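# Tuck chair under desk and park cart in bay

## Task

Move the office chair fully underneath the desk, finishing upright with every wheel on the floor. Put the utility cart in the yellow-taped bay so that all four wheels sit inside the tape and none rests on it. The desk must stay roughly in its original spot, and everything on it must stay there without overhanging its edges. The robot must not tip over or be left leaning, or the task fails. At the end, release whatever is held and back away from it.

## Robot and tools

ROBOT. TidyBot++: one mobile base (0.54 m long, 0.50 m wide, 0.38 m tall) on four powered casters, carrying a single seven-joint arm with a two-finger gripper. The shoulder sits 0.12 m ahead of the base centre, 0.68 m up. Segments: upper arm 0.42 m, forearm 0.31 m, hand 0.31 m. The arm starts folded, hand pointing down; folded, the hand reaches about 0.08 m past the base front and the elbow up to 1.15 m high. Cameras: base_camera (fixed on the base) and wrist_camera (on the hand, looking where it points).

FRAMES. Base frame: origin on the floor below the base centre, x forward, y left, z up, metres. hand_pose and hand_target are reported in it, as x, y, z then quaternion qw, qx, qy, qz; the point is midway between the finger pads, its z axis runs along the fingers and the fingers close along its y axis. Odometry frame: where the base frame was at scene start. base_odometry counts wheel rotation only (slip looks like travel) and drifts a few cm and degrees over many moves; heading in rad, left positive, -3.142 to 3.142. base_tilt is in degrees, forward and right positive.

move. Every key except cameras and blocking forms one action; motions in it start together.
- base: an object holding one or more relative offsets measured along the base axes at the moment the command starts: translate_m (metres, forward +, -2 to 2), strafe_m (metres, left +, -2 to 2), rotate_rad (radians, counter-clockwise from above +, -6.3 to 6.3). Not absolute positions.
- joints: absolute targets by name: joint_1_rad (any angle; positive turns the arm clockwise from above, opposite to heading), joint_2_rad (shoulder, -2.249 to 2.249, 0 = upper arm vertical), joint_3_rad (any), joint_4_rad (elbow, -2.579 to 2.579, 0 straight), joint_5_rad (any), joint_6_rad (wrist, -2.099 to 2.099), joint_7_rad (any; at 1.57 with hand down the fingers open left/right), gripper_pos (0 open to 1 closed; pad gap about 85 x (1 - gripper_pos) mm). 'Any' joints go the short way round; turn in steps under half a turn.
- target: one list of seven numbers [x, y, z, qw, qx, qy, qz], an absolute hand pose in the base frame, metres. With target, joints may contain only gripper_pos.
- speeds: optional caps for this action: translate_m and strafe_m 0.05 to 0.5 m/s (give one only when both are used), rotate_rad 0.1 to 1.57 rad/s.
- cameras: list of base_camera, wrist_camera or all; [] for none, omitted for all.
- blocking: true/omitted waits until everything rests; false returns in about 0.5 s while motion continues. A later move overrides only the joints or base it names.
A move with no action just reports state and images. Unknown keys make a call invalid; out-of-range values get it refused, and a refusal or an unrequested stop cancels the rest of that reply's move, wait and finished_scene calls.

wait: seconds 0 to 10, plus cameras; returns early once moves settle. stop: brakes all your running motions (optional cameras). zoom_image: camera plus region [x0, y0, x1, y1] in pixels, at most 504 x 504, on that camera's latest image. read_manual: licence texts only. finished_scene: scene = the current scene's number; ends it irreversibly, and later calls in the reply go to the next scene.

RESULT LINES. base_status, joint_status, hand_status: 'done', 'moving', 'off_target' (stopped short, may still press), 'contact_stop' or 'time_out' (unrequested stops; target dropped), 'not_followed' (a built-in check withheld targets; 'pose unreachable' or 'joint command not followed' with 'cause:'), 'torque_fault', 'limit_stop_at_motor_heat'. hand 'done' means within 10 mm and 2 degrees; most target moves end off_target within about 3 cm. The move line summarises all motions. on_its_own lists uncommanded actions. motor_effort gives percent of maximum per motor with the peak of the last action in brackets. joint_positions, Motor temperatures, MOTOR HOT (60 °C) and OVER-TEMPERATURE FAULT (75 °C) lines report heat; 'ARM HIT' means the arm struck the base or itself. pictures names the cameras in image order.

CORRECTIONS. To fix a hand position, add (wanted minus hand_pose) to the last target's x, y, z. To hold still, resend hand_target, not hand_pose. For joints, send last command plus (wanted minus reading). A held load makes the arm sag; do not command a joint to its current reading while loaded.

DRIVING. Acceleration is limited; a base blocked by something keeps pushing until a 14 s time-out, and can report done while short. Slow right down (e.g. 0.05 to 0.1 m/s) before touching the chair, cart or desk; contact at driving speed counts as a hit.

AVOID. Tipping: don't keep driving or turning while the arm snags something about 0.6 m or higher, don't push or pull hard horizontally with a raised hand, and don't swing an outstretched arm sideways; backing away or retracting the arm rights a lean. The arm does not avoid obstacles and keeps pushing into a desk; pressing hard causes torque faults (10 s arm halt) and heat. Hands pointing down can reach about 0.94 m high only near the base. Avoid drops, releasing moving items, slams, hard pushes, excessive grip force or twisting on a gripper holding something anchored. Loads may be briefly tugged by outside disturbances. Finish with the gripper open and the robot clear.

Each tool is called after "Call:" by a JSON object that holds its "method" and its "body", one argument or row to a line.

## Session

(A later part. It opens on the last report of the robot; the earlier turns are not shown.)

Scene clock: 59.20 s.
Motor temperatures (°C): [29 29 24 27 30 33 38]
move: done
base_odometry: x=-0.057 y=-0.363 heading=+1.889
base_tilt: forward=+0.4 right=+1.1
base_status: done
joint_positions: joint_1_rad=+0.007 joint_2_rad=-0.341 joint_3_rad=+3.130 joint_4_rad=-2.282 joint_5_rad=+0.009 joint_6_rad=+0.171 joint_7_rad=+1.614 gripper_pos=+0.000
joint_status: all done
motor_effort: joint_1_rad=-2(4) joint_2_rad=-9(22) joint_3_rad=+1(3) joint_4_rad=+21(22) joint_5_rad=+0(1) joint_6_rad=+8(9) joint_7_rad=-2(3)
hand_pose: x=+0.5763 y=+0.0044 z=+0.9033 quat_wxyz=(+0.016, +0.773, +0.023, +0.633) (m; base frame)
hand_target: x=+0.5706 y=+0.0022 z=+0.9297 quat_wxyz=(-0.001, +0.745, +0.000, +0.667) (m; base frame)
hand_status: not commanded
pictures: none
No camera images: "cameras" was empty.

Call:
{"method": "move", "body": {
  "base": {"translate_m":-0.49,"strafe_m":-1.52,"rotate_rad":0.28}
}}

Scene clock: 64.07 s.
Motor temperatures (°C): [29 29 24 27 30 33 38]
move: done
base_odometry: x=+1.540 y=-0.353 heading=+2.170
base_tilt: forward=+0.4 right=+1.1
base_status: done
joint_positions: joint_1_rad=+0.002 joint_2_rad=-0.347 joint_3_rad=+3.133 joint_4_rad=-2.283 joint_5_rad=+0.009 joint_6_rad=+0.175 joint_7_rad=+1.612 gripper_pos=+0.000
joint_status: not commanded
motor_effort: joint_1_rad=-1(3) joint_2_rad=-8(11) joint_3_rad=+1(4) joint_4_rad=+21(22) joint_5_rad=+0(1) joint_6_rad=+8(8) joint_7_rad=-2(3)
hand_pose: x=+0.5751 y=+0.0053 z=+0.9062 quat_wxyz=(+0.015, +0.771, +0.023, +0.636) (m; base frame)
hand_target: x=+0.5706 y=+0.0022 z=+0.9297 quat_wxyz=(-0.001, +0.745, +0.000, +0.667) (m; base frame)
hand_status: not commanded
pictures: base_camera, wrist_camera
camera_calibration:
wrist_camera: T_world_to_cam=[[0.0692195, -0.994115, 0.0833252, -0.10835], [-0.177002, -0.0944389, -0.979669, 1.04787], [0.981773, 0.0530635, -0.182497, -0.265707], [0, 0, 0, 1]] pos_world=[0.45384, 0.00534727, 0.987108]

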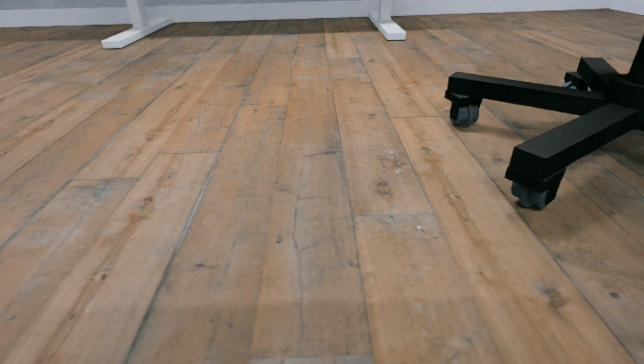

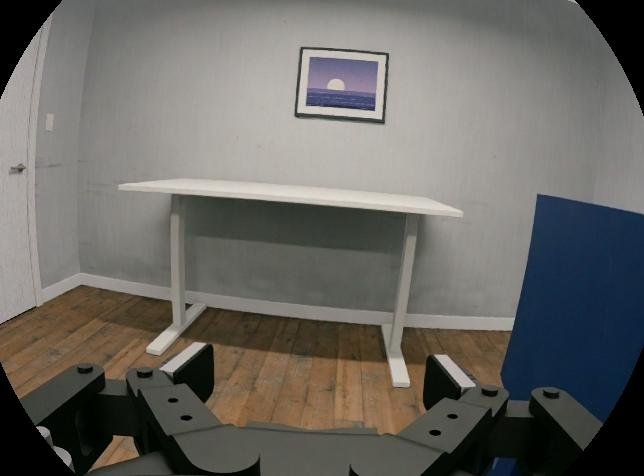

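Call:
{"method": "move", "body": {
  "base": {"translate_m":-0.3,"strafe_m":-0.4}
}}

Scene clock: 66.63 s.
Motor temperatures (°C): [29 29 24 27 30 33 38]
move: done
base_odometry: x=+2.040 y=-0.375 heading=+2.170
base_tilt: forward=+0.4 right=+1.1
base_status: done
joint_positions: joint_1_rad=+0.002 joint_2_rad=-0.352 joint_3_rad=+3.136 joint_4_rad=-2.284 joint_5_rad=+0.009 joint_6_rad=+0.175 joint_7_rad=+1.612 gripper_pos=+0.000
joint_status: not commanded
motor_effort: joint_1_rad=-2(3) joint_2_rad=-9(11) joint_3_rad=+1(2) joint_4_rad=+22(22) joint_5_rad=+0(1) joint_6_rad=+8(8) joint_7_rad=-3(3)
hand_pose: x=+0.5740 y=+0.0038 z=+0.9079 quat_wxyz=(+0.015, +0.770, +0.022, +0.638) (m; base frame)
hand_target: x=+0.5706 y=+0.0022 z=+0.9297 quat_wxyz=(-0.001, +0.745, +0.000, +0.667) (m; base frame)
hand_status: not commanded
pictures: base_camera, wrist_camera
camera_calibration:
wrist_camera: T_world_to_cam=[[0.0661426, -0.994388, 0.0825744, -0.107422], [-0.173082, -0.092935, -0.980513, 1.0477], [0.982684, 0.0505615, -0.178257, -0.268585], [0, 0, 0, 1]] pos_world=[0.452376, 0.00412903, 0.988273]

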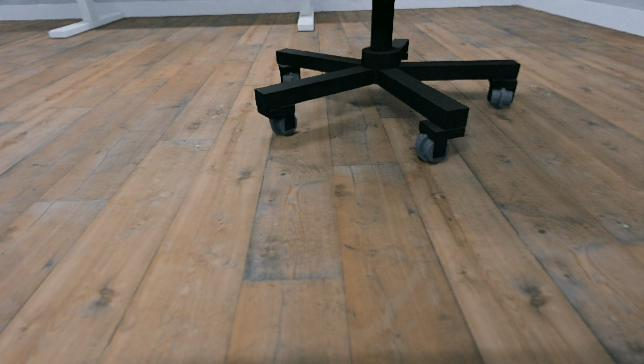

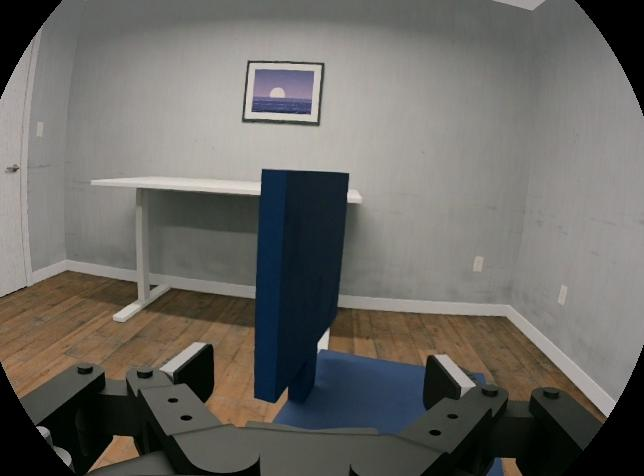

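Call:
{"method": "move", "body": {
  "base": {"translate_m":0.35,"strafe_m":0.38,"rotate_rad":-0.42},
  "speeds": {"translate_m":0.2},
  "cameras": []
}}

Call:
{"method": "move", "body": {
  "target": [0.61, 0, 0.79, 0, 0.7071, 0, 0.7071]
}}

Scene clock: 70.83 s.
Motor temperatures (°C): [29 29 24 27 30 33 38]
move: done
base_odometry: x=+1.528 y=-0.301 heading=+1.749
base_tilt: forward=+0.3 right=+1.1
base_status: done
joint_positions: joint_1_rad=+0.002 joint_2_rad=-0.353 joint_3_rad=+3.138 joint_4_rad=-2.284 joint_5_rad=+0.009 joint_6_rad=+0.176 joint_7_rad=+1.612 gripper_pos=+0.000
joint_status: not commanded
motor_effort: joint_1_rad=-2(3) joint_2_rad=-9(12) joint_3_rad=+1(3) joint_4_rad=+22(22) joint_5_rad=+1(1) joint_6_rad=+8(8) joint_7_rad=-2(3)
hand_pose: x=+0.5737 y=+0.0025 z=+0.9086 quat_wxyz=(+0.016, +0.769, +0.021, +0.639) (m; base frame)
hand_target: x=+0.5706 y=+0.0022 z=+0.9297 quat_wxyz=(-0.001, +0.745, +0.000, +0.667) (m; base frame)
hand_status: not commanded
pictures: none
No camera images: "cameras" was empty.

Scene clock: 73.07 s.
Motor temperatures (°C): [29 29 24 27 30 33 38]
move: off_target
base_odometry: x=+1.528 y=-0.301 heading=+1.749
base_tilt: forward=+0.4 right=+1.1
base_status: not commanded
joint_positions: joint_1_rad=+0.002 joint_2_rad=+0.211 joint_3_rad=+3.138 joint_4_rad=-2.566 joint_5_rad=+0.009 joint_6_rad=+1.213 joint_7_rad=+1.608 gripper_pos=+0.000
joint_status: not commanded
motor_effort: joint_1_rad=-2(3) joint_2_rad=-20(22) joint_3_rad=+1(1) joint_4_rad=+12(22) joint_5_rad=+0(1) joint_6_rad=+8(9) joint_7_rad=-2(3)
hand_pose: x=+0.6305 y=+0.0045 z=+0.8020 quat_wxyz=(+0.011, +0.704, +0.018, +0.710) (m; base frame)
hand_target: x=+0.6257 y=-0.0001 z=+0.8119 quat_wxyz=(+0.000, +0.688, +0.000, +0.726) (m; base frame)
hand_status: off_target (0.024 m and 2.4 deg from the pose sent, 0.124 m and 11.0 deg at the start; a joint's target at an end of its range on 47 of 47 steps)
pictures: base_camera, wrist_camera
camera_calibration:
wrist_camera: T_world_to_cam=[[0.0543763, -0.995216, 0.0811679, -0.0931714], [0.0193316, -0.0802237, -0.996589, 0.845231], [0.998333, 0.05576, 0.0148769, -0.507865], [0, 0, 0, 1]] pos_world=[0.495745, 0.00340045, 0.857466]

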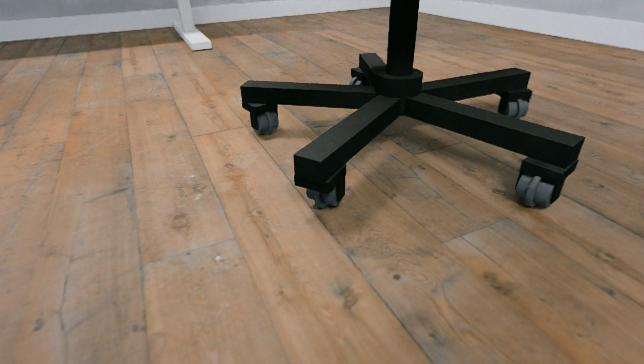

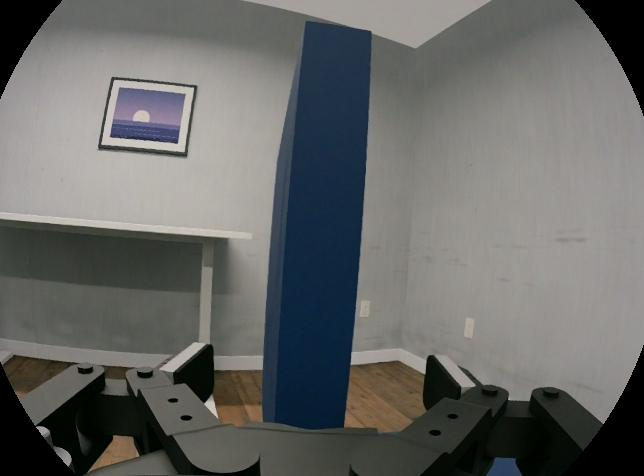

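Call:
{"method": "move", "body": {
  "base": {"translate_m":0.1},
  "speeds": {"translate_m":0.08}
}}

Scene clock: 75.07 s.
Motor temperatures (°C): [29 29 24 27 30 33 38]
move: done
base_odometry: x=+1.510 y=-0.202 heading=+1.749
base_tilt: forward=+0.4 right=+1.1
base_status: done
joint_positions: joint_1_rad=+0.002 joint_2_rad=+0.215 joint_3_rad=+3.138 joint_4_rad=-2.570 joint_5_rad=+0.009 joint_6_rad=+1.216 joint_7_rad=+1.608 gripper_pos=+0.000
joint_status: not commanded
motor_effort: joint_1_rad=-2(3) joint_2_rad=-20(22) joint_3_rad=+0(1) joint_4_rad=+12(13) joint_5_rad=+0(1) joint_6_rad=+8(9) joint_7_rad=-2(3)
hand_pose: x=+0.6296 y=+0.0044 z=+0.7988 quat_wxyz=(+0.011, +0.706, +0.018, +0.708) (m; base frame)
hand_target: x=+0.6257 y=-0.0001 z=+0.8119 quat_wxyz=(+0.000, +0.688, +0.000, +0.726) (m; base frame)
hand_status: not commanded
pictures: base_camera, wrist_camera
camera_calibration:
wrist_camera: T_world_to_cam=[[0.0547196, -0.995238, 0.0806626, -0.0927439], [0.0134805, -0.0800399, -0.9967, 0.845833], [0.998411, 0.0556264, 0.00903653, -0.502301], [0, 0, 0, 1]] pos_world=[0.495175, 0.00333935, 0.855063]

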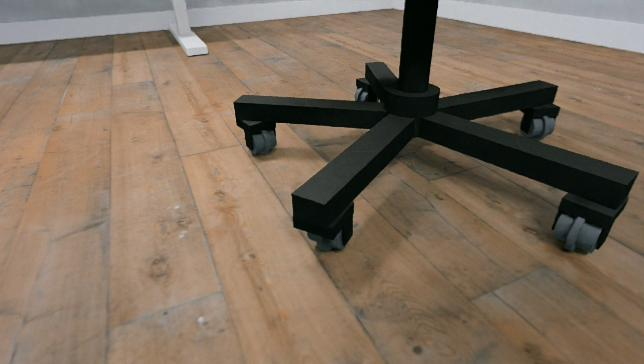

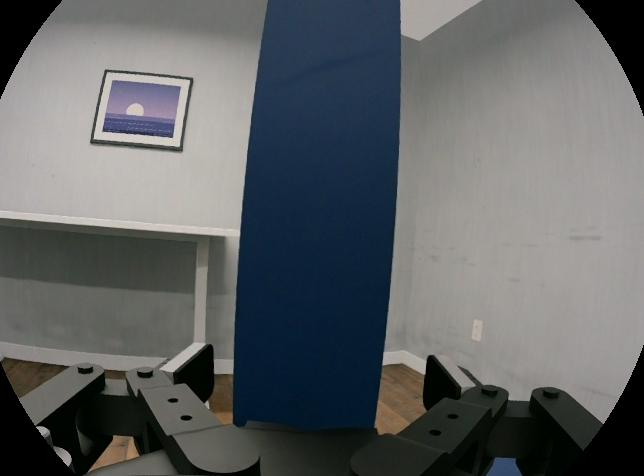

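Call:
{"method": "move", "body": {
  "joints": {"gripper_pos":1}
}}

Scene clock: 76.30 s.
Motor temperatures (°C): [29 29 24 27 30 33 38]
move: off_target
base_odometry: x=+1.510 y=-0.202 heading=+1.749
base_tilt: forward=+0.4 right=+1.1
base_status: not commanded
joint_positions: joint_1_rad=-0.024 joint_2_rad=+0.226 joint_3_rad=+3.124 joint_4_rad=-2.569 joint_5_rad=+0.036 joint_6_rad=+1.232 joint_7_rad=+1.573 gripper_pos=+0.569
joint_status: gripper_pos off_target (ended at +0.569, target +1.000)
motor_effort: joint_1_rad=+1(7) joint_2_rad=-21(28) joint_3_rad=+4(9) joint_4_rad=+9(13) joint_5_rad=-4(12) joint_6_rad=+8(11) joint_7_rad=+0(4)
hand_pose: x=+0.6301 y=+0.0328 z=+0.7988 quat_wxyz=(-0.023, +0.704, +0.031, +0.710) (m; base frame)
hand_target: x=+0.6257 y=-0.0001 z=+0.8119 quat_wxyz=(+0.000, +0.688, +0.000, +0.726) (m; base frame)
hand_status: not commanded
pictures: base_camera, wrist_camera
camera_calibration:
wrist_camera: T_world_to_cam=[[0.120391, -0.991367, 0.0519414, -0.0830634], [0.0232696, -0.0494895, -0.998504, 0.842393], [0.992454, 0.121419, 0.0171106, -0.509217], [0, 0, 0, 1]] pos_world=[0.495772, 0.021172, 0.85416]

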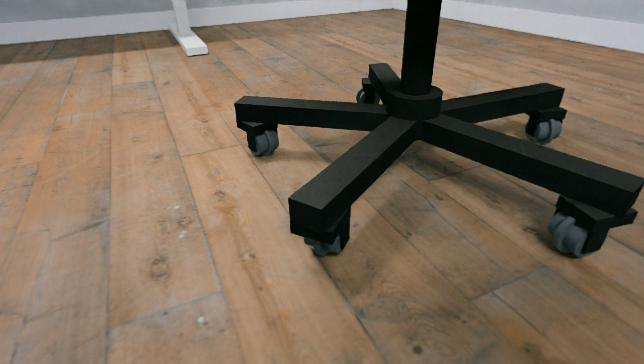

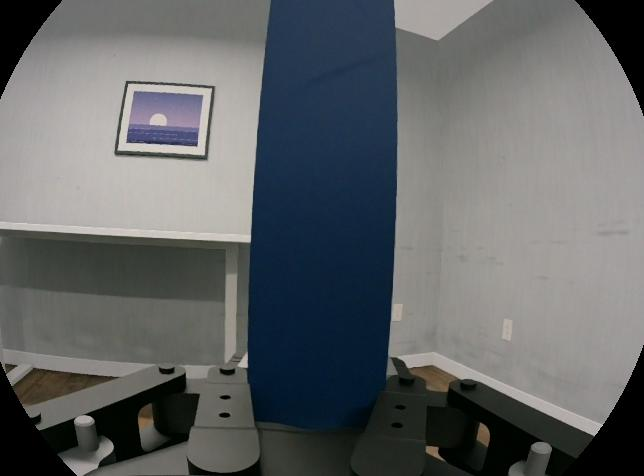

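Call:
{"method": "move", "body": {
  "base": {"translate_m":0.488,"strafe_m":-0.11},
  "speeds": {"translate_m":0.15},
  "cameras": []
}}

Call:
{"method": "move", "body": {
  "base": {"rotate_rad":1.99},
  "speeds": {"rotate_rad":0.2}
}}

Scene clock: 81.27 s.
Motor temperatures (°C): [29 29 24 27 30 33 38]
move: done
base_odometry: x=+1.532 y=+0.298 heading=+1.750
base_tilt: forward=+0.4 right=+1.1
base_status: done
joint_positions: joint_1_rad=+0.012 joint_2_rad=+0.219 joint_3_rad=+3.165 joint_4_rad=-2.592 joint_5_rad=+0.004 joint_6_rad=+1.253 joint_7_rad=+1.573 gripper_pos=+0.570
joint_status: not commanded
motor_effort: joint_1_rad=-5(7) joint_2_rad=-19(22) joint_3_rad=-3(8) joint_4_rad=+12(21) joint_5_rad=+5(7) joint_6_rad=+9(10) joint_7_rad=-2(4)
hand_pose: x=+0.6237 y=-0.0144 z=+0.7990 quat_wxyz=(+0.014, +0.703, -0.008, +0.711) (m; base frame)
hand_target: x=+0.6257 y=-0.0001 z=+0.8119 quat_wxyz=(+0.000, +0.688, +0.000, +0.726) (m; base frame)
hand_status: not commanded
pictures: none
No camera images: "cameras" was empty.

Scene clock: 92.10 s.
Motor temperatures (°C): [29 29 24 27 30 33 38]
move: done
base_odometry: x=+1.532 y=+0.298 heading=-2.546
base_tilt: forward=+0.4 right=+1.1
base_status: done
joint_positions: joint_1_rad=+0.033 joint_2_rad=+0.223 joint_3_rad=+3.192 joint_4_rad=-2.588 joint_5_rad=-0.058 joint_6_rad=+1.253 joint_7_rad=+1.577 gripper_pos=+0.571
joint_status: not commanded
motor_effort: joint_1_rad=-7(22) joint_2_rad=-19(24) joint_3_rad=-5(19) joint_4_rad=+10(15) joint_5_rad=+4(21) joint_6_rad=+6(11) joint_7_rad=-6(10)
hand_pose: x=+0.6227 y=-0.0558 z=+0.7990 quat_wxyz=(+0.048, +0.701, -0.049, +0.710) (m; base frame)
hand_target: x=+0.6257 y=-0.0001 z=+0.8119 quat_wxyz=(+0.000, +0.688, +0.000, +0.726) (m; base frame)
hand_status: not commanded
pictures: base_camera, wrist_camera
camera_calibration:
wrist_camera: T_world_to_cam=[[-0.0917761, -0.994995, 0.0395264, -0.0282303], [0.0193175, -0.0414655, -0.998953, 0.84165], [0.995592, -0.0909165, 0.0230264, -0.509617], [0, 0, 0, 1]] pos_world=[0.488521, -0.0395222, 0.853619]

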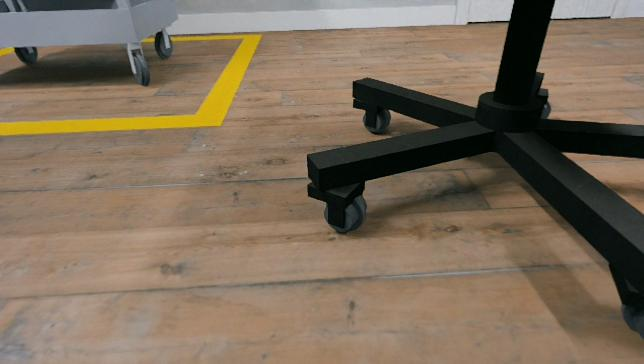

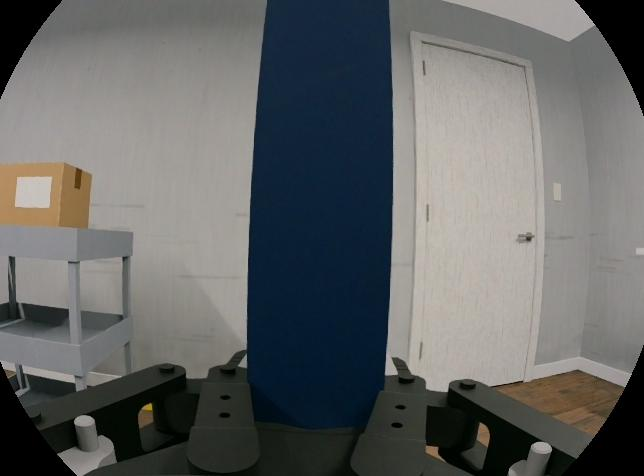

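Call:
{"method": "move", "body": {
  "base": {"translate_m":-0.25,"strafe_m":-1.02},
  "speeds": {"translate_m":0.15}
}}

Scene clock: 100.20 s.
Motor temperatures (°C): [29 29 24 27 30 33 38]
move: done
base_odometry: x=+1.167 y=+1.283 heading=-2.545
base_tilt: forward=+0.4 right=+1.1
base_status: done
joint_positions: joint_1_rad=-0.037 joint_2_rad=+0.231 joint_3_rad=+3.111 joint_4_rad=-2.578 joint_5_rad=+0.085 joint_6_rad=+1.254 joint_7_rad=+1.568 gripper_pos=+0.572
joint_status: not commanded
motor_effort: joint_1_rad=+4(19) joint_2_rad=-17(25) joint_3_rad=+5(20) joint_4_rad=+13(16) joint_5_rad=-5(23) joint_6_rad=+7(10) joint_7_rad=-2(8)
hand_pose: x=+0.6249 y=+0.0597 z=+0.7991 quat_wxyz=(-0.046, +0.699, +0.058, +0.711) (m; base frame)
hand_target: x=+0.6257 y=-0.0001 z=+0.8119 quat_wxyz=(+0.000, +0.688, +0.000, +0.726) (m; base frame)
hand_status: not commanded
pictures: base_camera, wrist_camera
camera_calibration:
wrist_camera: T_world_to_cam=[[0.190857, -0.979822, 0.0593442, -0.106479], [0.034592, -0.0537045, -0.997958, 0.836898], [0.981008, 0.19252, 0.0236441, -0.509568], [0, 0, 0, 1]] pos_world=[0.491262, 0.0387163, 0.853556]

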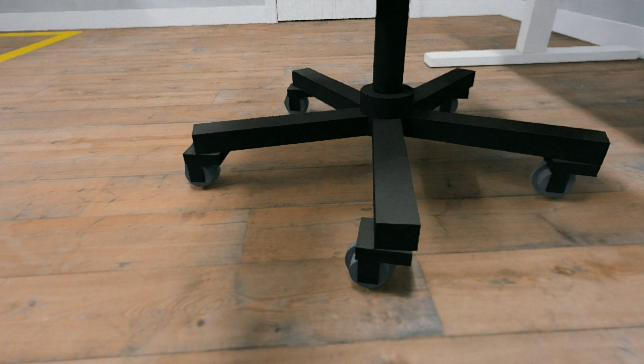

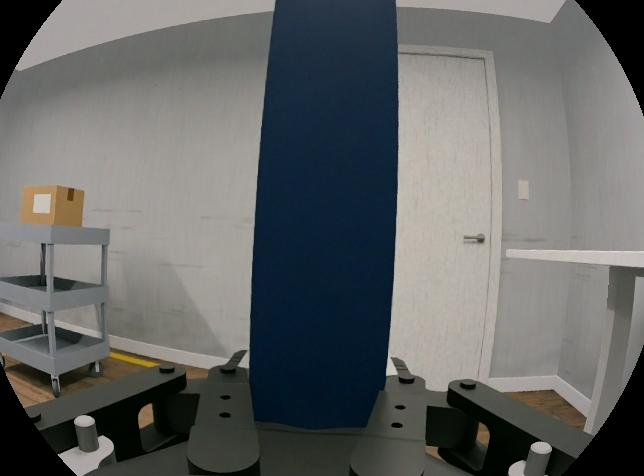

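Call:
{"method": "move", "body": {
  "base": {"translate_m":-0.12,"strafe_m":-0.3},
  "speeds": {"translate_m":0.12}
}}

Scene clock: 104.87 s.
Motor temperatures (°C): [29 29 24 27 30 33 38]
move: done
base_odometry: x=+1.097 y=+1.599 heading=-2.545
base_tilt: forward=+0.3 right=+1.1
base_status: done
joint_positions: joint_1_rad=-0.050 joint_2_rad=+0.231 joint_3_rad=+3.096 joint_4_rad=-2.579 joint_5_rad=+0.099 joint_6_rad=+1.254 joint_7_rad=+1.567 gripper_pos=+0.572
joint_status: not commanded
motor_effort: joint_1_rad=+6(13) joint_2_rad=-16(26) joint_3_rad=+8(14) joint_4_rad=+12(14) joint_5_rad=-8(18) joint_6_rad=+5(12) joint_7_rad=-1(3)
hand_pose: x=+0.6220 y=+0.0769 z=+0.7989 quat_wxyz=(-0.060, +0.698, +0.072, +0.710) (m; base frame)
hand_target: x=+0.6257 y=-0.0001 z=+0.8119 quat_wxyz=(+0.000, +0.688, +0.000, +0.726) (m; base frame)
hand_status: not commanded
pictures: base_camera, wrist_camera
camera_calibration:
wrist_camera: T_world_to_cam=[[0.229723, -0.971434, 0.0595288, -0.114028], [0.0362854, -0.0525734, -0.997958, 0.836601], [0.972579, 0.231414, 0.0231715, -0.507472], [0, 0, 0, 1]] pos_world=[0.489396, 0.0506491, 0.853439]

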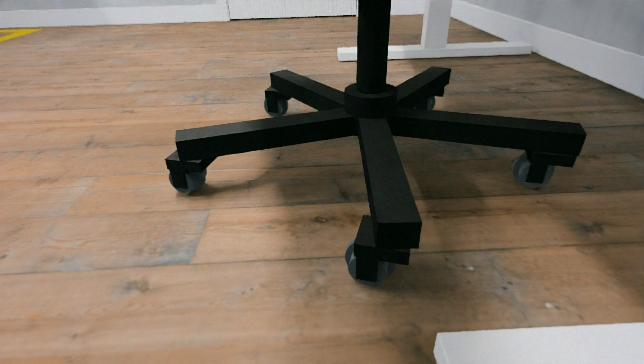

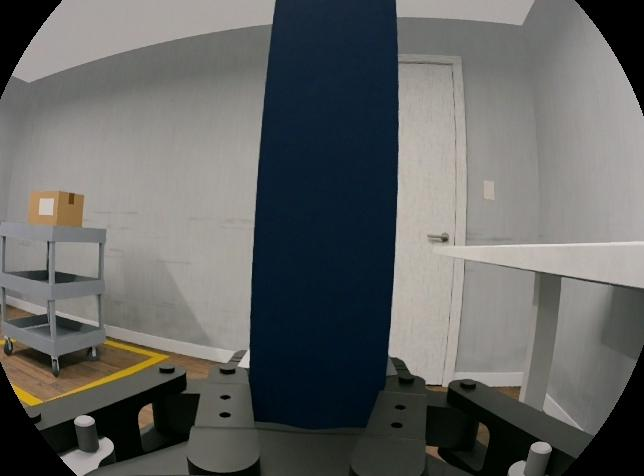

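Call:
{"method": "move", "body": {
  "base": {"strafe_m":-0.12},
  "speeds": {"strafe_m":0.06}
}}

Scene clock: 109.70 s.
Motor temperatures (°C): [29 29 24 27 30 33 38]
move: time_out
base_odometry: x=+1.032 y=+1.696 heading=-2.542
base_tilt: forward=+0.4 right=+1.0
base_status: strafe_m time_out (by the wheels' count: -0.117 of -0.120)
joint_positions: joint_1_rad=-0.089 joint_2_rad=+0.225 joint_3_rad=+3.079 joint_4_rad=-2.592 joint_5_rad=-0.021 joint_6_rad=+1.262 joint_7_rad=+1.590 gripper_pos=+0.572
joint_status: not commanded
motor_effort: joint_1_rad=+15(21) joint_2_rad=-18(24) joint_3_rad=+13(17) joint_4_rad=+13(16) joint_5_rad=+5(17) joint_6_rad=+5(13) joint_7_rad=-7(11)
hand_pose: x=+0.6187 y=+0.0691 z=+0.7989 quat_wxyz=(-0.047, +0.700, +0.045, +0.711) (m; base frame)
hand_target: x=+0.6257 y=-0.0001 z=+0.8119 quat_wxyz=(+0.000, +0.688, +0.000, +0.726) (m; base frame)
hand_status: not commanded
pictures: base_camera, wrist_camera
camera_calibration:
wrist_camera: T_world_to_cam=[[0.173736, -0.983987, 0.0398218, -0.0695468], [0.031004, -0.0349515, -0.998908, 0.839105], [0.984304, 0.174781, 0.0244352, -0.506778], [0, 0, 0, 1]] pos_world=[0.484891, 0.0494701, 0.853341]

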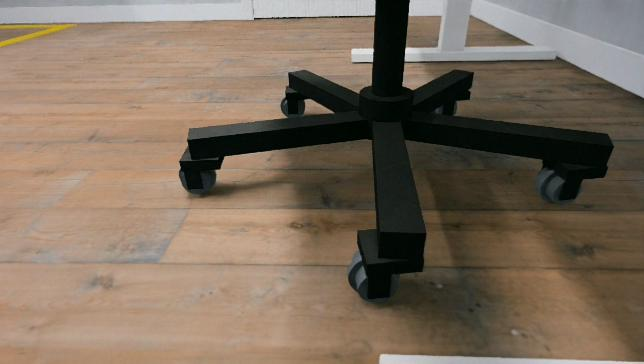

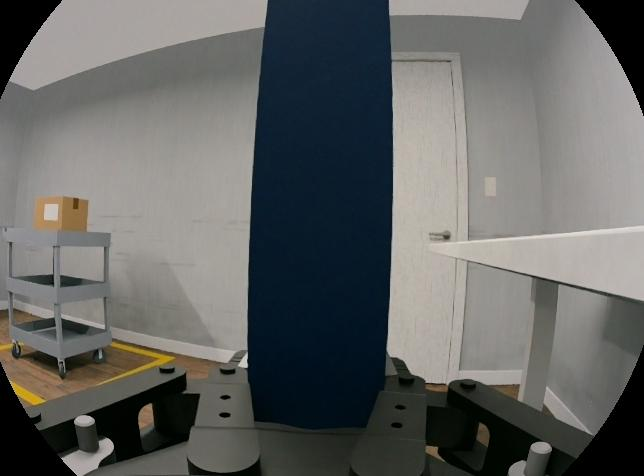

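Call:
{"method": "move", "body": {
  "base": {"strafe_m":0.05},
  "speeds": {"strafe_m":0.06},
  "cameras": []
}}

Call:
{"method": "move", "body": {
  "joints": {"gripper_pos":0}
}}

Call:
{"method": "move", "body": {
  "base": {"translate_m":-0.2},
  "speeds": {"translate_m":0.15}
}}

Scene clock: 111.40 s.
Motor temperatures (°C): [29 29 24 27 30 33 38]
move: done
base_odometry: x=+1.060 y=+1.654 heading=-2.542
base_tilt: forward=+0.4 right=+1.1
base_status: done
joint_positions: joint_1_rad=-0.018 joint_2_rad=+0.233 joint_3_rad=+3.129 joint_4_rad=-2.581 joint_5_rad=+0.047 joint_6_rad=+1.262 joint_7_rad=+1.568 gripper_pos=+0.572
joint_status: not commanded
motor_effort: joint_1_rad=+1(14) joint_2_rad=-24(25) joint_3_rad=+4(12) joint_4_rad=+9(16) joint_5_rad=-3(7) joint_6_rad=+10(11) joint_7_rad=+1(7)
hand_pose: x=+0.6274 y=+0.0302 z=+0.7993 quat_wxyz=(-0.023, +0.700, +0.029, +0.713) (m; base frame)
hand_target: x=+0.6257 y=-0.0001 z=+0.8119 quat_wxyz=(+0.000, +0.688, +0.000, +0.726) (m; base frame)
hand_status: not commanded
pictures: none
No camera images: "cameras" was empty.

Scene clock: 112.50 s.
Motor temperatures (°C): [29 29 24 27 30 33 38]
move: done
base_odometry: x=+1.060 y=+1.654 heading=-2.542
base_tilt: forward=+0.4 right=+1.1
base_status: not commanded
joint_positions: joint_1_rad=-0.006 joint_2_rad=+0.233 joint_3_rad=+3.144 joint_4_rad=-2.581 joint_5_rad=+0.037 joint_6_rad=+1.262 joint_7_rad=+1.568 gripper_pos=+0.000
joint_status: all done
motor_effort: joint_1_rad=-1(3) joint_2_rad=-20(24) joint_3_rad=+1(4) joint_4_rad=+11(12) joint_5_rad=+0(4) joint_6_rad=+8(10) joint_7_rad=-2(3)
hand_pose: x=+0.6283 y=+0.0145 z=+0.7992 quat_wxyz=(-0.011, +0.700, +0.017, +0.713) (m; base frame)
hand_target: x=+0.6257 y=-0.0001 z=+0.8119 quat_wxyz=(+0.000, +0.688, +0.000, +0.726) (m; base frame)
hand_status: not commanded
pictures: base_camera, wrist_camera
camera_calibration:
wrist_camera: T_world_to_cam=[[0.083716, -0.995187, 0.050937, -0.0771025], [0.0312158, -0.0484723, -0.998337, 0.836773], [0.996001, 0.0851667, 0.0270076, -0.514767], [0, 0, 0, 1]] pos_world=[0.493042, 0.0076699, 0.853211]

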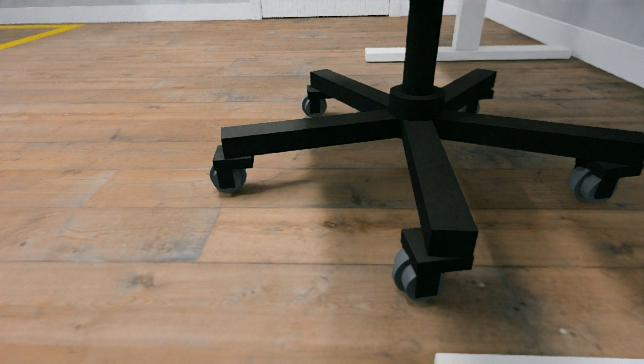

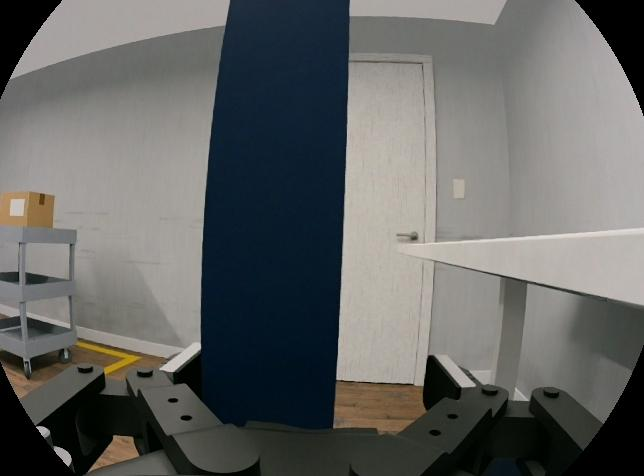

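Scene clock: 114.43 s.
Motor temperatures (°C): [29 29 24 27 30 33 38]
move: done
base_odometry: x=+1.225 y=+1.767 heading=-2.542
base_tilt: forward=+0.4 right=+1.1
base_status: done
joint_positions: joint_1_rad=-0.006 joint_2_rad=+0.233 joint_3_rad=+3.144 joint_4_rad=-2.581 joint_5_rad=+0.037 joint_6_rad=+1.262 joint_7_rad=+1.568 gripper_pos=+0.000
joint_status: not commanded
motor_effort: joint_1_rad=-1(3) joint_2_rad=-21(24) joint_3_rad=+1(1) joint_4_rad=+11(13) joint_5_rad=+0(1) joint_6_rad=+8(9) joint_7_rad=-2(3)
hand_pose: x=+0.6282 y=+0.0145 z=+0.7992 quat_wxyz=(-0.011, +0.701, +0.017, +0.713) (m; base frame)
hand_target: x=+0.6257 y=-0.0001 z=+0.8119 quat_wxyz=(+0.000, +0.688, +0.000, +0.726) (m; base frame)
hand_status: not commanded
pictures: base_camera, wrist_camera
camera_calibration:
wrist_camera: T_world_to_cam=[[0.0837204, -0.995187, 0.05093, -0.0770958], [0.0311278, -0.0484727, -0.998339, 0.836795], [0.996003, 0.0851667, 0.0269198, -0.514671], [0, 0, 0, 1]] pos_world=[0.493021, 0.00766979, 0.853187]

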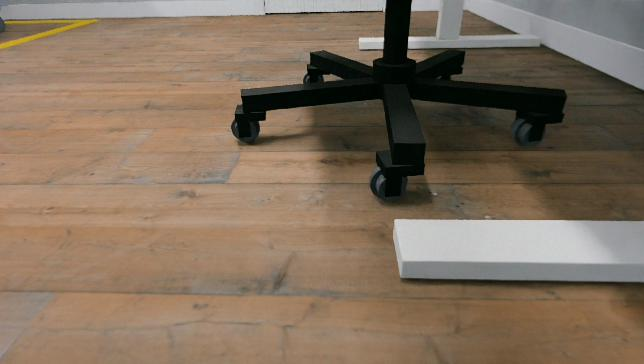

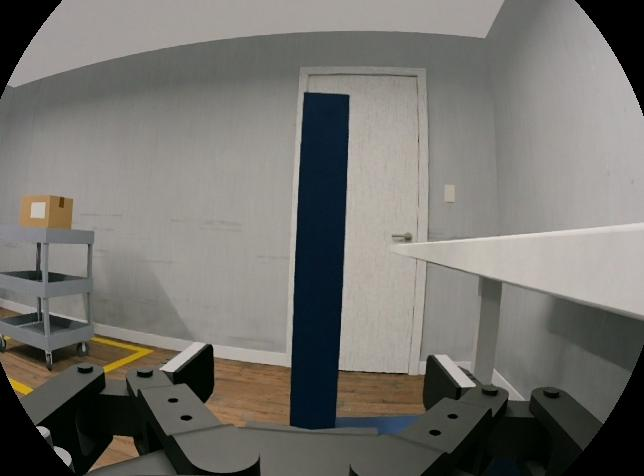

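Call:
{"method": "move", "body": {
  "base": {"strafe_m":0.87},
  "cameras": []
}}

Call:
{"method": "move", "body": {
  "base": {"translate_m":1.1,"rotate_rad":-1.57},
  "joints": {"gripper_pos":1}
}}

Scene clock: 117.53 s.
Motor temperatures (°C): [29 29 24 27 30 33 38]
move: done
base_odometry: x=+1.716 y=+1.049 heading=-2.541
base_tilt: forward=+0.4 right=+1.1
base_status: done
joint_positions: joint_1_rad=-0.004 joint_2_rad=+0.233 joint_3_rad=+3.145 joint_4_rad=-2.581 joint_5_rad=+0.036 joint_6_rad=+1.262 joint_7_rad=+1.568 gripper_pos=+0.000
joint_status: not commanded
motor_effort: joint_1_rad=-2(4) joint_2_rad=-21(22) joint_3_rad=+0(2) joint_4_rad=+12(12) joint_5_rad=+0(2) joint_6_rad=+8(8) joint_7_rad=-2(3)
hand_pose: x=+0.6283 y=+0.0126 z=+0.7992 quat_wxyz=(-0.009, +0.701, +0.016, +0.713) (m; base frame)
hand_target: x=+0.6257 y=-0.0001 z=+0.8119 quat_wxyz=(+0.000, +0.688, +0.000, +0.726) (m; base frame)
hand_status: not commanded
pictures: none
No camera images: "cameras" was empty.

Scene clock: 121.27 s.
Motor temperatures (°C): [29 29 24 27 30 33 38]
move: done
base_odometry: x=+0.809 y=+0.428 heading=+2.171
base_tilt: forward=+0.3 right=+1.1
base_status: done
joint_positions: joint_1_rad=-0.006 joint_2_rad=+0.233 joint_3_rad=+3.146 joint_4_rad=-2.581 joint_5_rad=+0.036 joint_6_rad=+1.262 joint_7_rad=+1.568 gripper_pos=+0.999
joint_status: all done
motor_effort: joint_1_rad=-2(4) joint_2_rad=-20(22) joint_3_rad=+0(2) joint_4_rad=+12(13) joint_5_rad=+0(2) joint_6_rad=+8(8) joint_7_rad=-2(3)
hand_pose: x=+0.6283 y=+0.0131 z=+0.7991 quat_wxyz=(-0.009, +0.701, +0.016, +0.713) (m; base frame)
hand_target: x=+0.6257 y=-0.0001 z=+0.8119 quat_wxyz=(+0.000, +0.688, +0.000, +0.726) (m; base frame)
hand_status: not commanded
pictures: base_camera, wrist_camera
camera_calibration:
wrist_camera: T_world_to_cam=[[0.0806069, -0.995421, 0.0513675, -0.0769297], [0.0309789, -0.0490083, -0.998318, 0.836798], [0.996264, 0.0820626, 0.0268866, -0.514703], [0, 0, 0, 1]] pos_world=[0.493059, 0.00667054, 0.853181]

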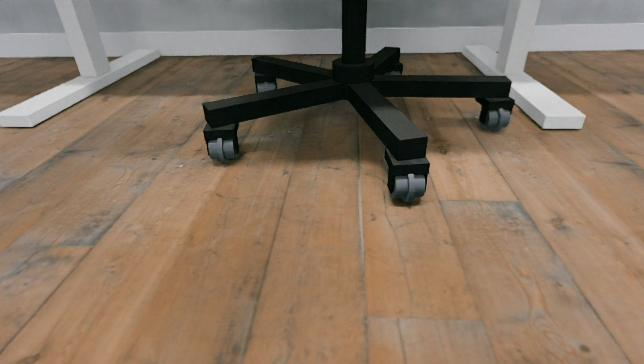

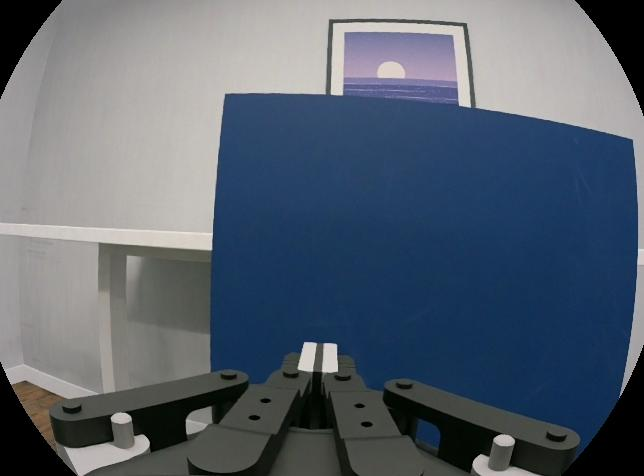

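Call:
{"method": "move", "body": {
  "base": {"strafe_m":-0.085},
  "cameras": []
}}

Call:
{"method": "move", "body": {
  "base": {"translate_m":0.2},
  "speeds": {"translate_m":0.06}
}}

Scene clock: 124.97 s.
Motor temperatures (°C): [29 29 24 27 30 33 38]
move: done
base_odometry: x=+0.879 y=+0.476 heading=+2.172
base_tilt: forward=+0.4 right=+1.1
base_status: done
joint_positions: joint_1_rad=+0.000 joint_2_rad=+0.233 joint_3_rad=+3.149 joint_4_rad=-2.581 joint_5_rad=+0.036 joint_6_rad=+1.262 joint_7_rad=+1.568 gripper_pos=+0.999
joint_status: not commanded
motor_effort: joint_1_rad=-2(4) joint_2_rad=-20(22) joint_3_rad=+0(2) joint_4_rad=+12(12) joint_5_rad=+0(1) joint_6_rad=+8(8) joint_7_rad=-2(3)
hand_pose: x=+0.6284 y=+0.0090 z=+0.7991 quat_wxyz=(-0.006, +0.701, +0.013, +0.713) (m; base frame)
hand_target: x=+0.6257 y=-0.0001 z=+0.8119 quat_wxyz=(+0.000, +0.688, +0.000, +0.726) (m; base frame)
hand_status: not commanded
pictures: none
No camera images: "cameras" was empty.

Scene clock: 128.77 s.
Motor temperatures (°C): [29 29 24 27 30 33 38]
move: done
base_odometry: x=+0.765 y=+0.641 heading=+2.172
base_tilt: forward=+0.4 right=+1.1
base_status: done
joint_positions: joint_1_rad=-0.001 joint_2_rad=+0.224 joint_3_rad=+3.149 joint_4_rad=-2.590 joint_5_rad=+0.035 joint_6_rad=+1.262 joint_7_rad=+1.568 gripper_pos=+0.999
joint_status: not commanded
motor_effort: joint_1_rad=-2(3) joint_2_rad=-20(22) joint_3_rad=+0(3) joint_4_rad=+12(19) joint_5_rad=+0(2) joint_6_rad=+8(9) joint_7_rad=-3(3)
hand_pose: x=+0.6247 y=+0.0088 z=+0.8003 quat_wxyz=(-0.006, +0.700, +0.013, +0.714) (m; base frame)
hand_target: x=+0.6257 y=-0.0001 z=+0.8119 quat_wxyz=(+0.000, +0.688, +0.000, +0.726) (m; base frame)
hand_status: not commanded
pictures: base_camera, wrist_camera
camera_calibration:
wrist_camera: T_world_to_cam=[[0.0714989, -0.99611, 0.0515111, -0.0753833], [0.0313236, -0.0493754, -0.998289, 0.837588], [0.996949, 0.0729901, 0.0276714, -0.511731], [0, 0, 0, 1]] pos_world=[0.489324, 0.0036176, 0.854198]

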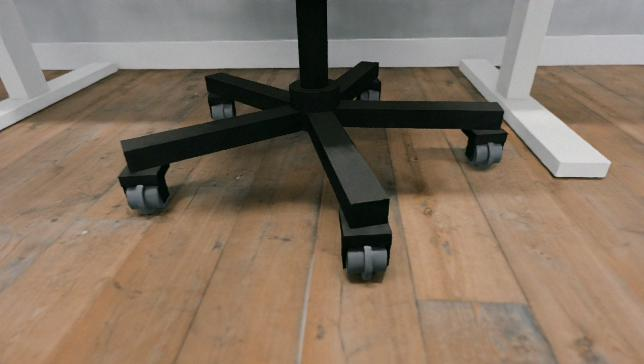

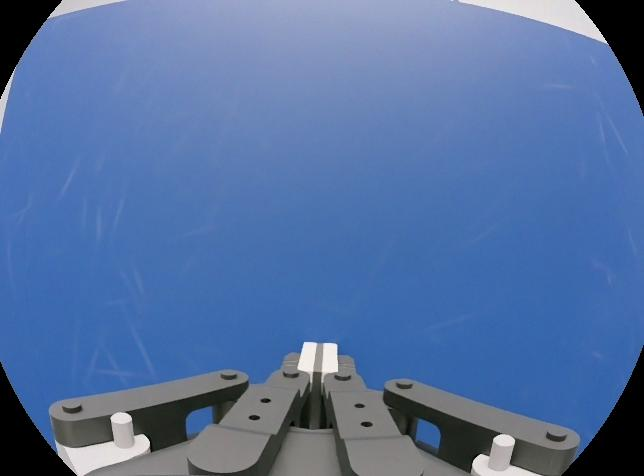

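Call:
{"method": "move", "body": {
  "base": {"translate_m":0.12},
  "speeds": {"translate_m":0.05}
}}

Scene clock: 131.77 s.
Motor temperatures (°C): [29 29 24 27 30 33 38]
move: done
base_odometry: x=+0.698 y=+0.739 heading=+2.172
base_tilt: forward=+0.4 right=+1.1
base_status: done
joint_positions: joint_1_rad=-0.026 joint_2_rad=+0.184 joint_3_rad=+3.122 joint_4_rad=-2.652 joint_5_rad=+0.035 joint_6_rad=+1.266 joint_7_rad=+1.568 gripper_pos=+0.999
joint_status: not commanded
motor_effort: joint_1_rad=+5(6) joint_2_rad=-7(21) joint_3_rad=+8(8) joint_4_rad=+23(27) joint_5_rad=-7(8) joint_6_rad=+3(9) joint_7_rad=-2(3)
hand_pose: x=+0.6004 y=+0.0330 z=+0.7960 quat_wxyz=(-0.026, +0.706, +0.029, +0.707) (m; base frame)
hand_target: x=+0.6257 y=-0.0001 z=+0.8119 quat_wxyz=(+0.000, +0.688, +0.000, +0.726) (m; base frame)
hand_status: not commanded
pictures: base_camera, wrist_camera
camera_calibration:
wrist_camera: T_world_to_cam=[[0.123373, -0.991346, 0.0448533, -0.0752852], [0.0152466, -0.0432997, -0.998946, 0.845209], [0.992243, 0.123927, 0.00977269, -0.473824], [0, 0, 0, 1]] pos_world=[0.46655, 0.0206831, 0.852325]

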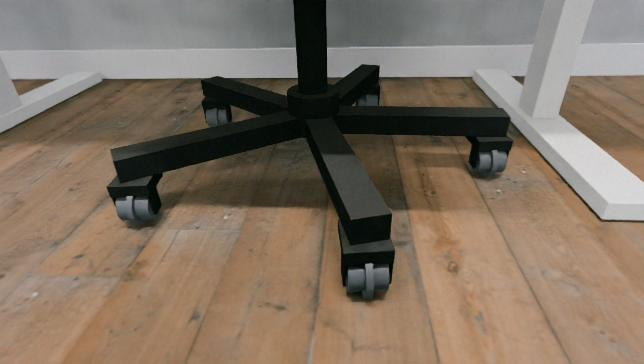

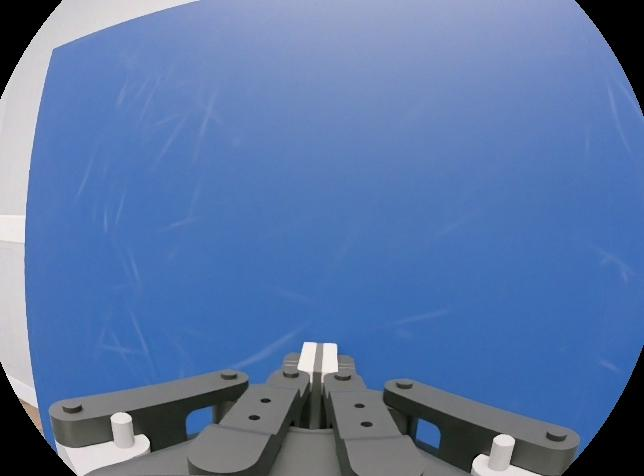

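Call:
{"method": "move", "body": {
  "base": {"translate_m":-0.6},
  "speeds": {"translate_m":0.3}
}}

Scene clock: 134.77 s.
Motor temperatures (°C): [29 29 24 27 30 33 38]
move: done
base_odometry: x=+1.037 y=+0.244 heading=+2.173
base_tilt: forward=+0.4 right=+1.1
base_status: done
joint_positions: joint_1_rad=-0.002 joint_2_rad=+0.232 joint_3_rad=+3.148 joint_4_rad=-2.585 joint_5_rad=+0.023 joint_6_rad=+1.266 joint_7_rad=+1.568 gripper_pos=+0.999
joint_status: not commanded
motor_effort: joint_1_rad=-2(6) joint_2_rad=-20(24) joint_3_rad=+0(8) joint_4_rad=+12(23) joint_5_rad=+0(7) joint_6_rad=+8(9) joint_7_rad=-2(3)
hand_pose: x=+0.6271 y=+0.0062 z=+0.7993 quat_wxyz=(-0.004, +0.700, +0.008, +0.714) (m; base frame)
hand_target: x=+0.6257 y=-0.0001 z=+0.8119 quat_wxyz=(+0.000, +0.688, +0.000, +0.726) (m; base frame)
hand_status: not commanded
pictures: base_camera, wrist_camera
camera_calibration:
wrist_camera: T_world_to_cam=[[0.0619817, -0.99695, 0.0474252, -0.0688688], [0.0311754, -0.0455596, -0.998475, 0.83662], [0.99759, 0.0633657, 0.0282564, -0.514808], [0, 0, 0, 1]] pos_world=[0.491754, 0.00207847, 0.853157]

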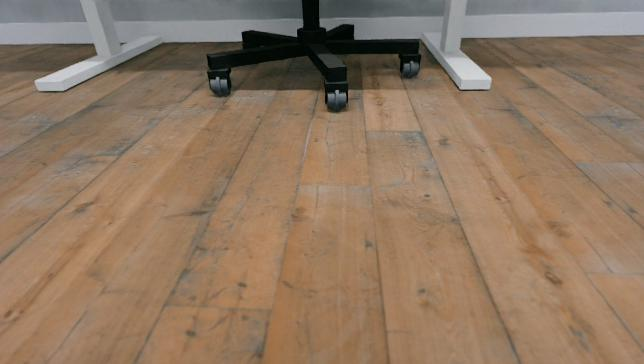

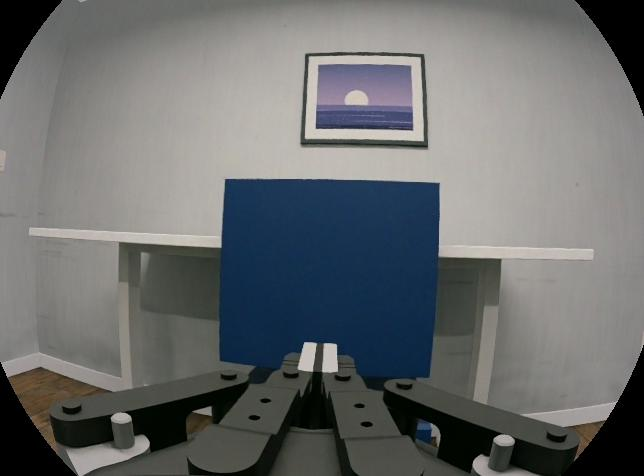

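Call:
{"method": "finished_scene", "body": {
  "scene": 2
}}

The scene is finished: the task was done.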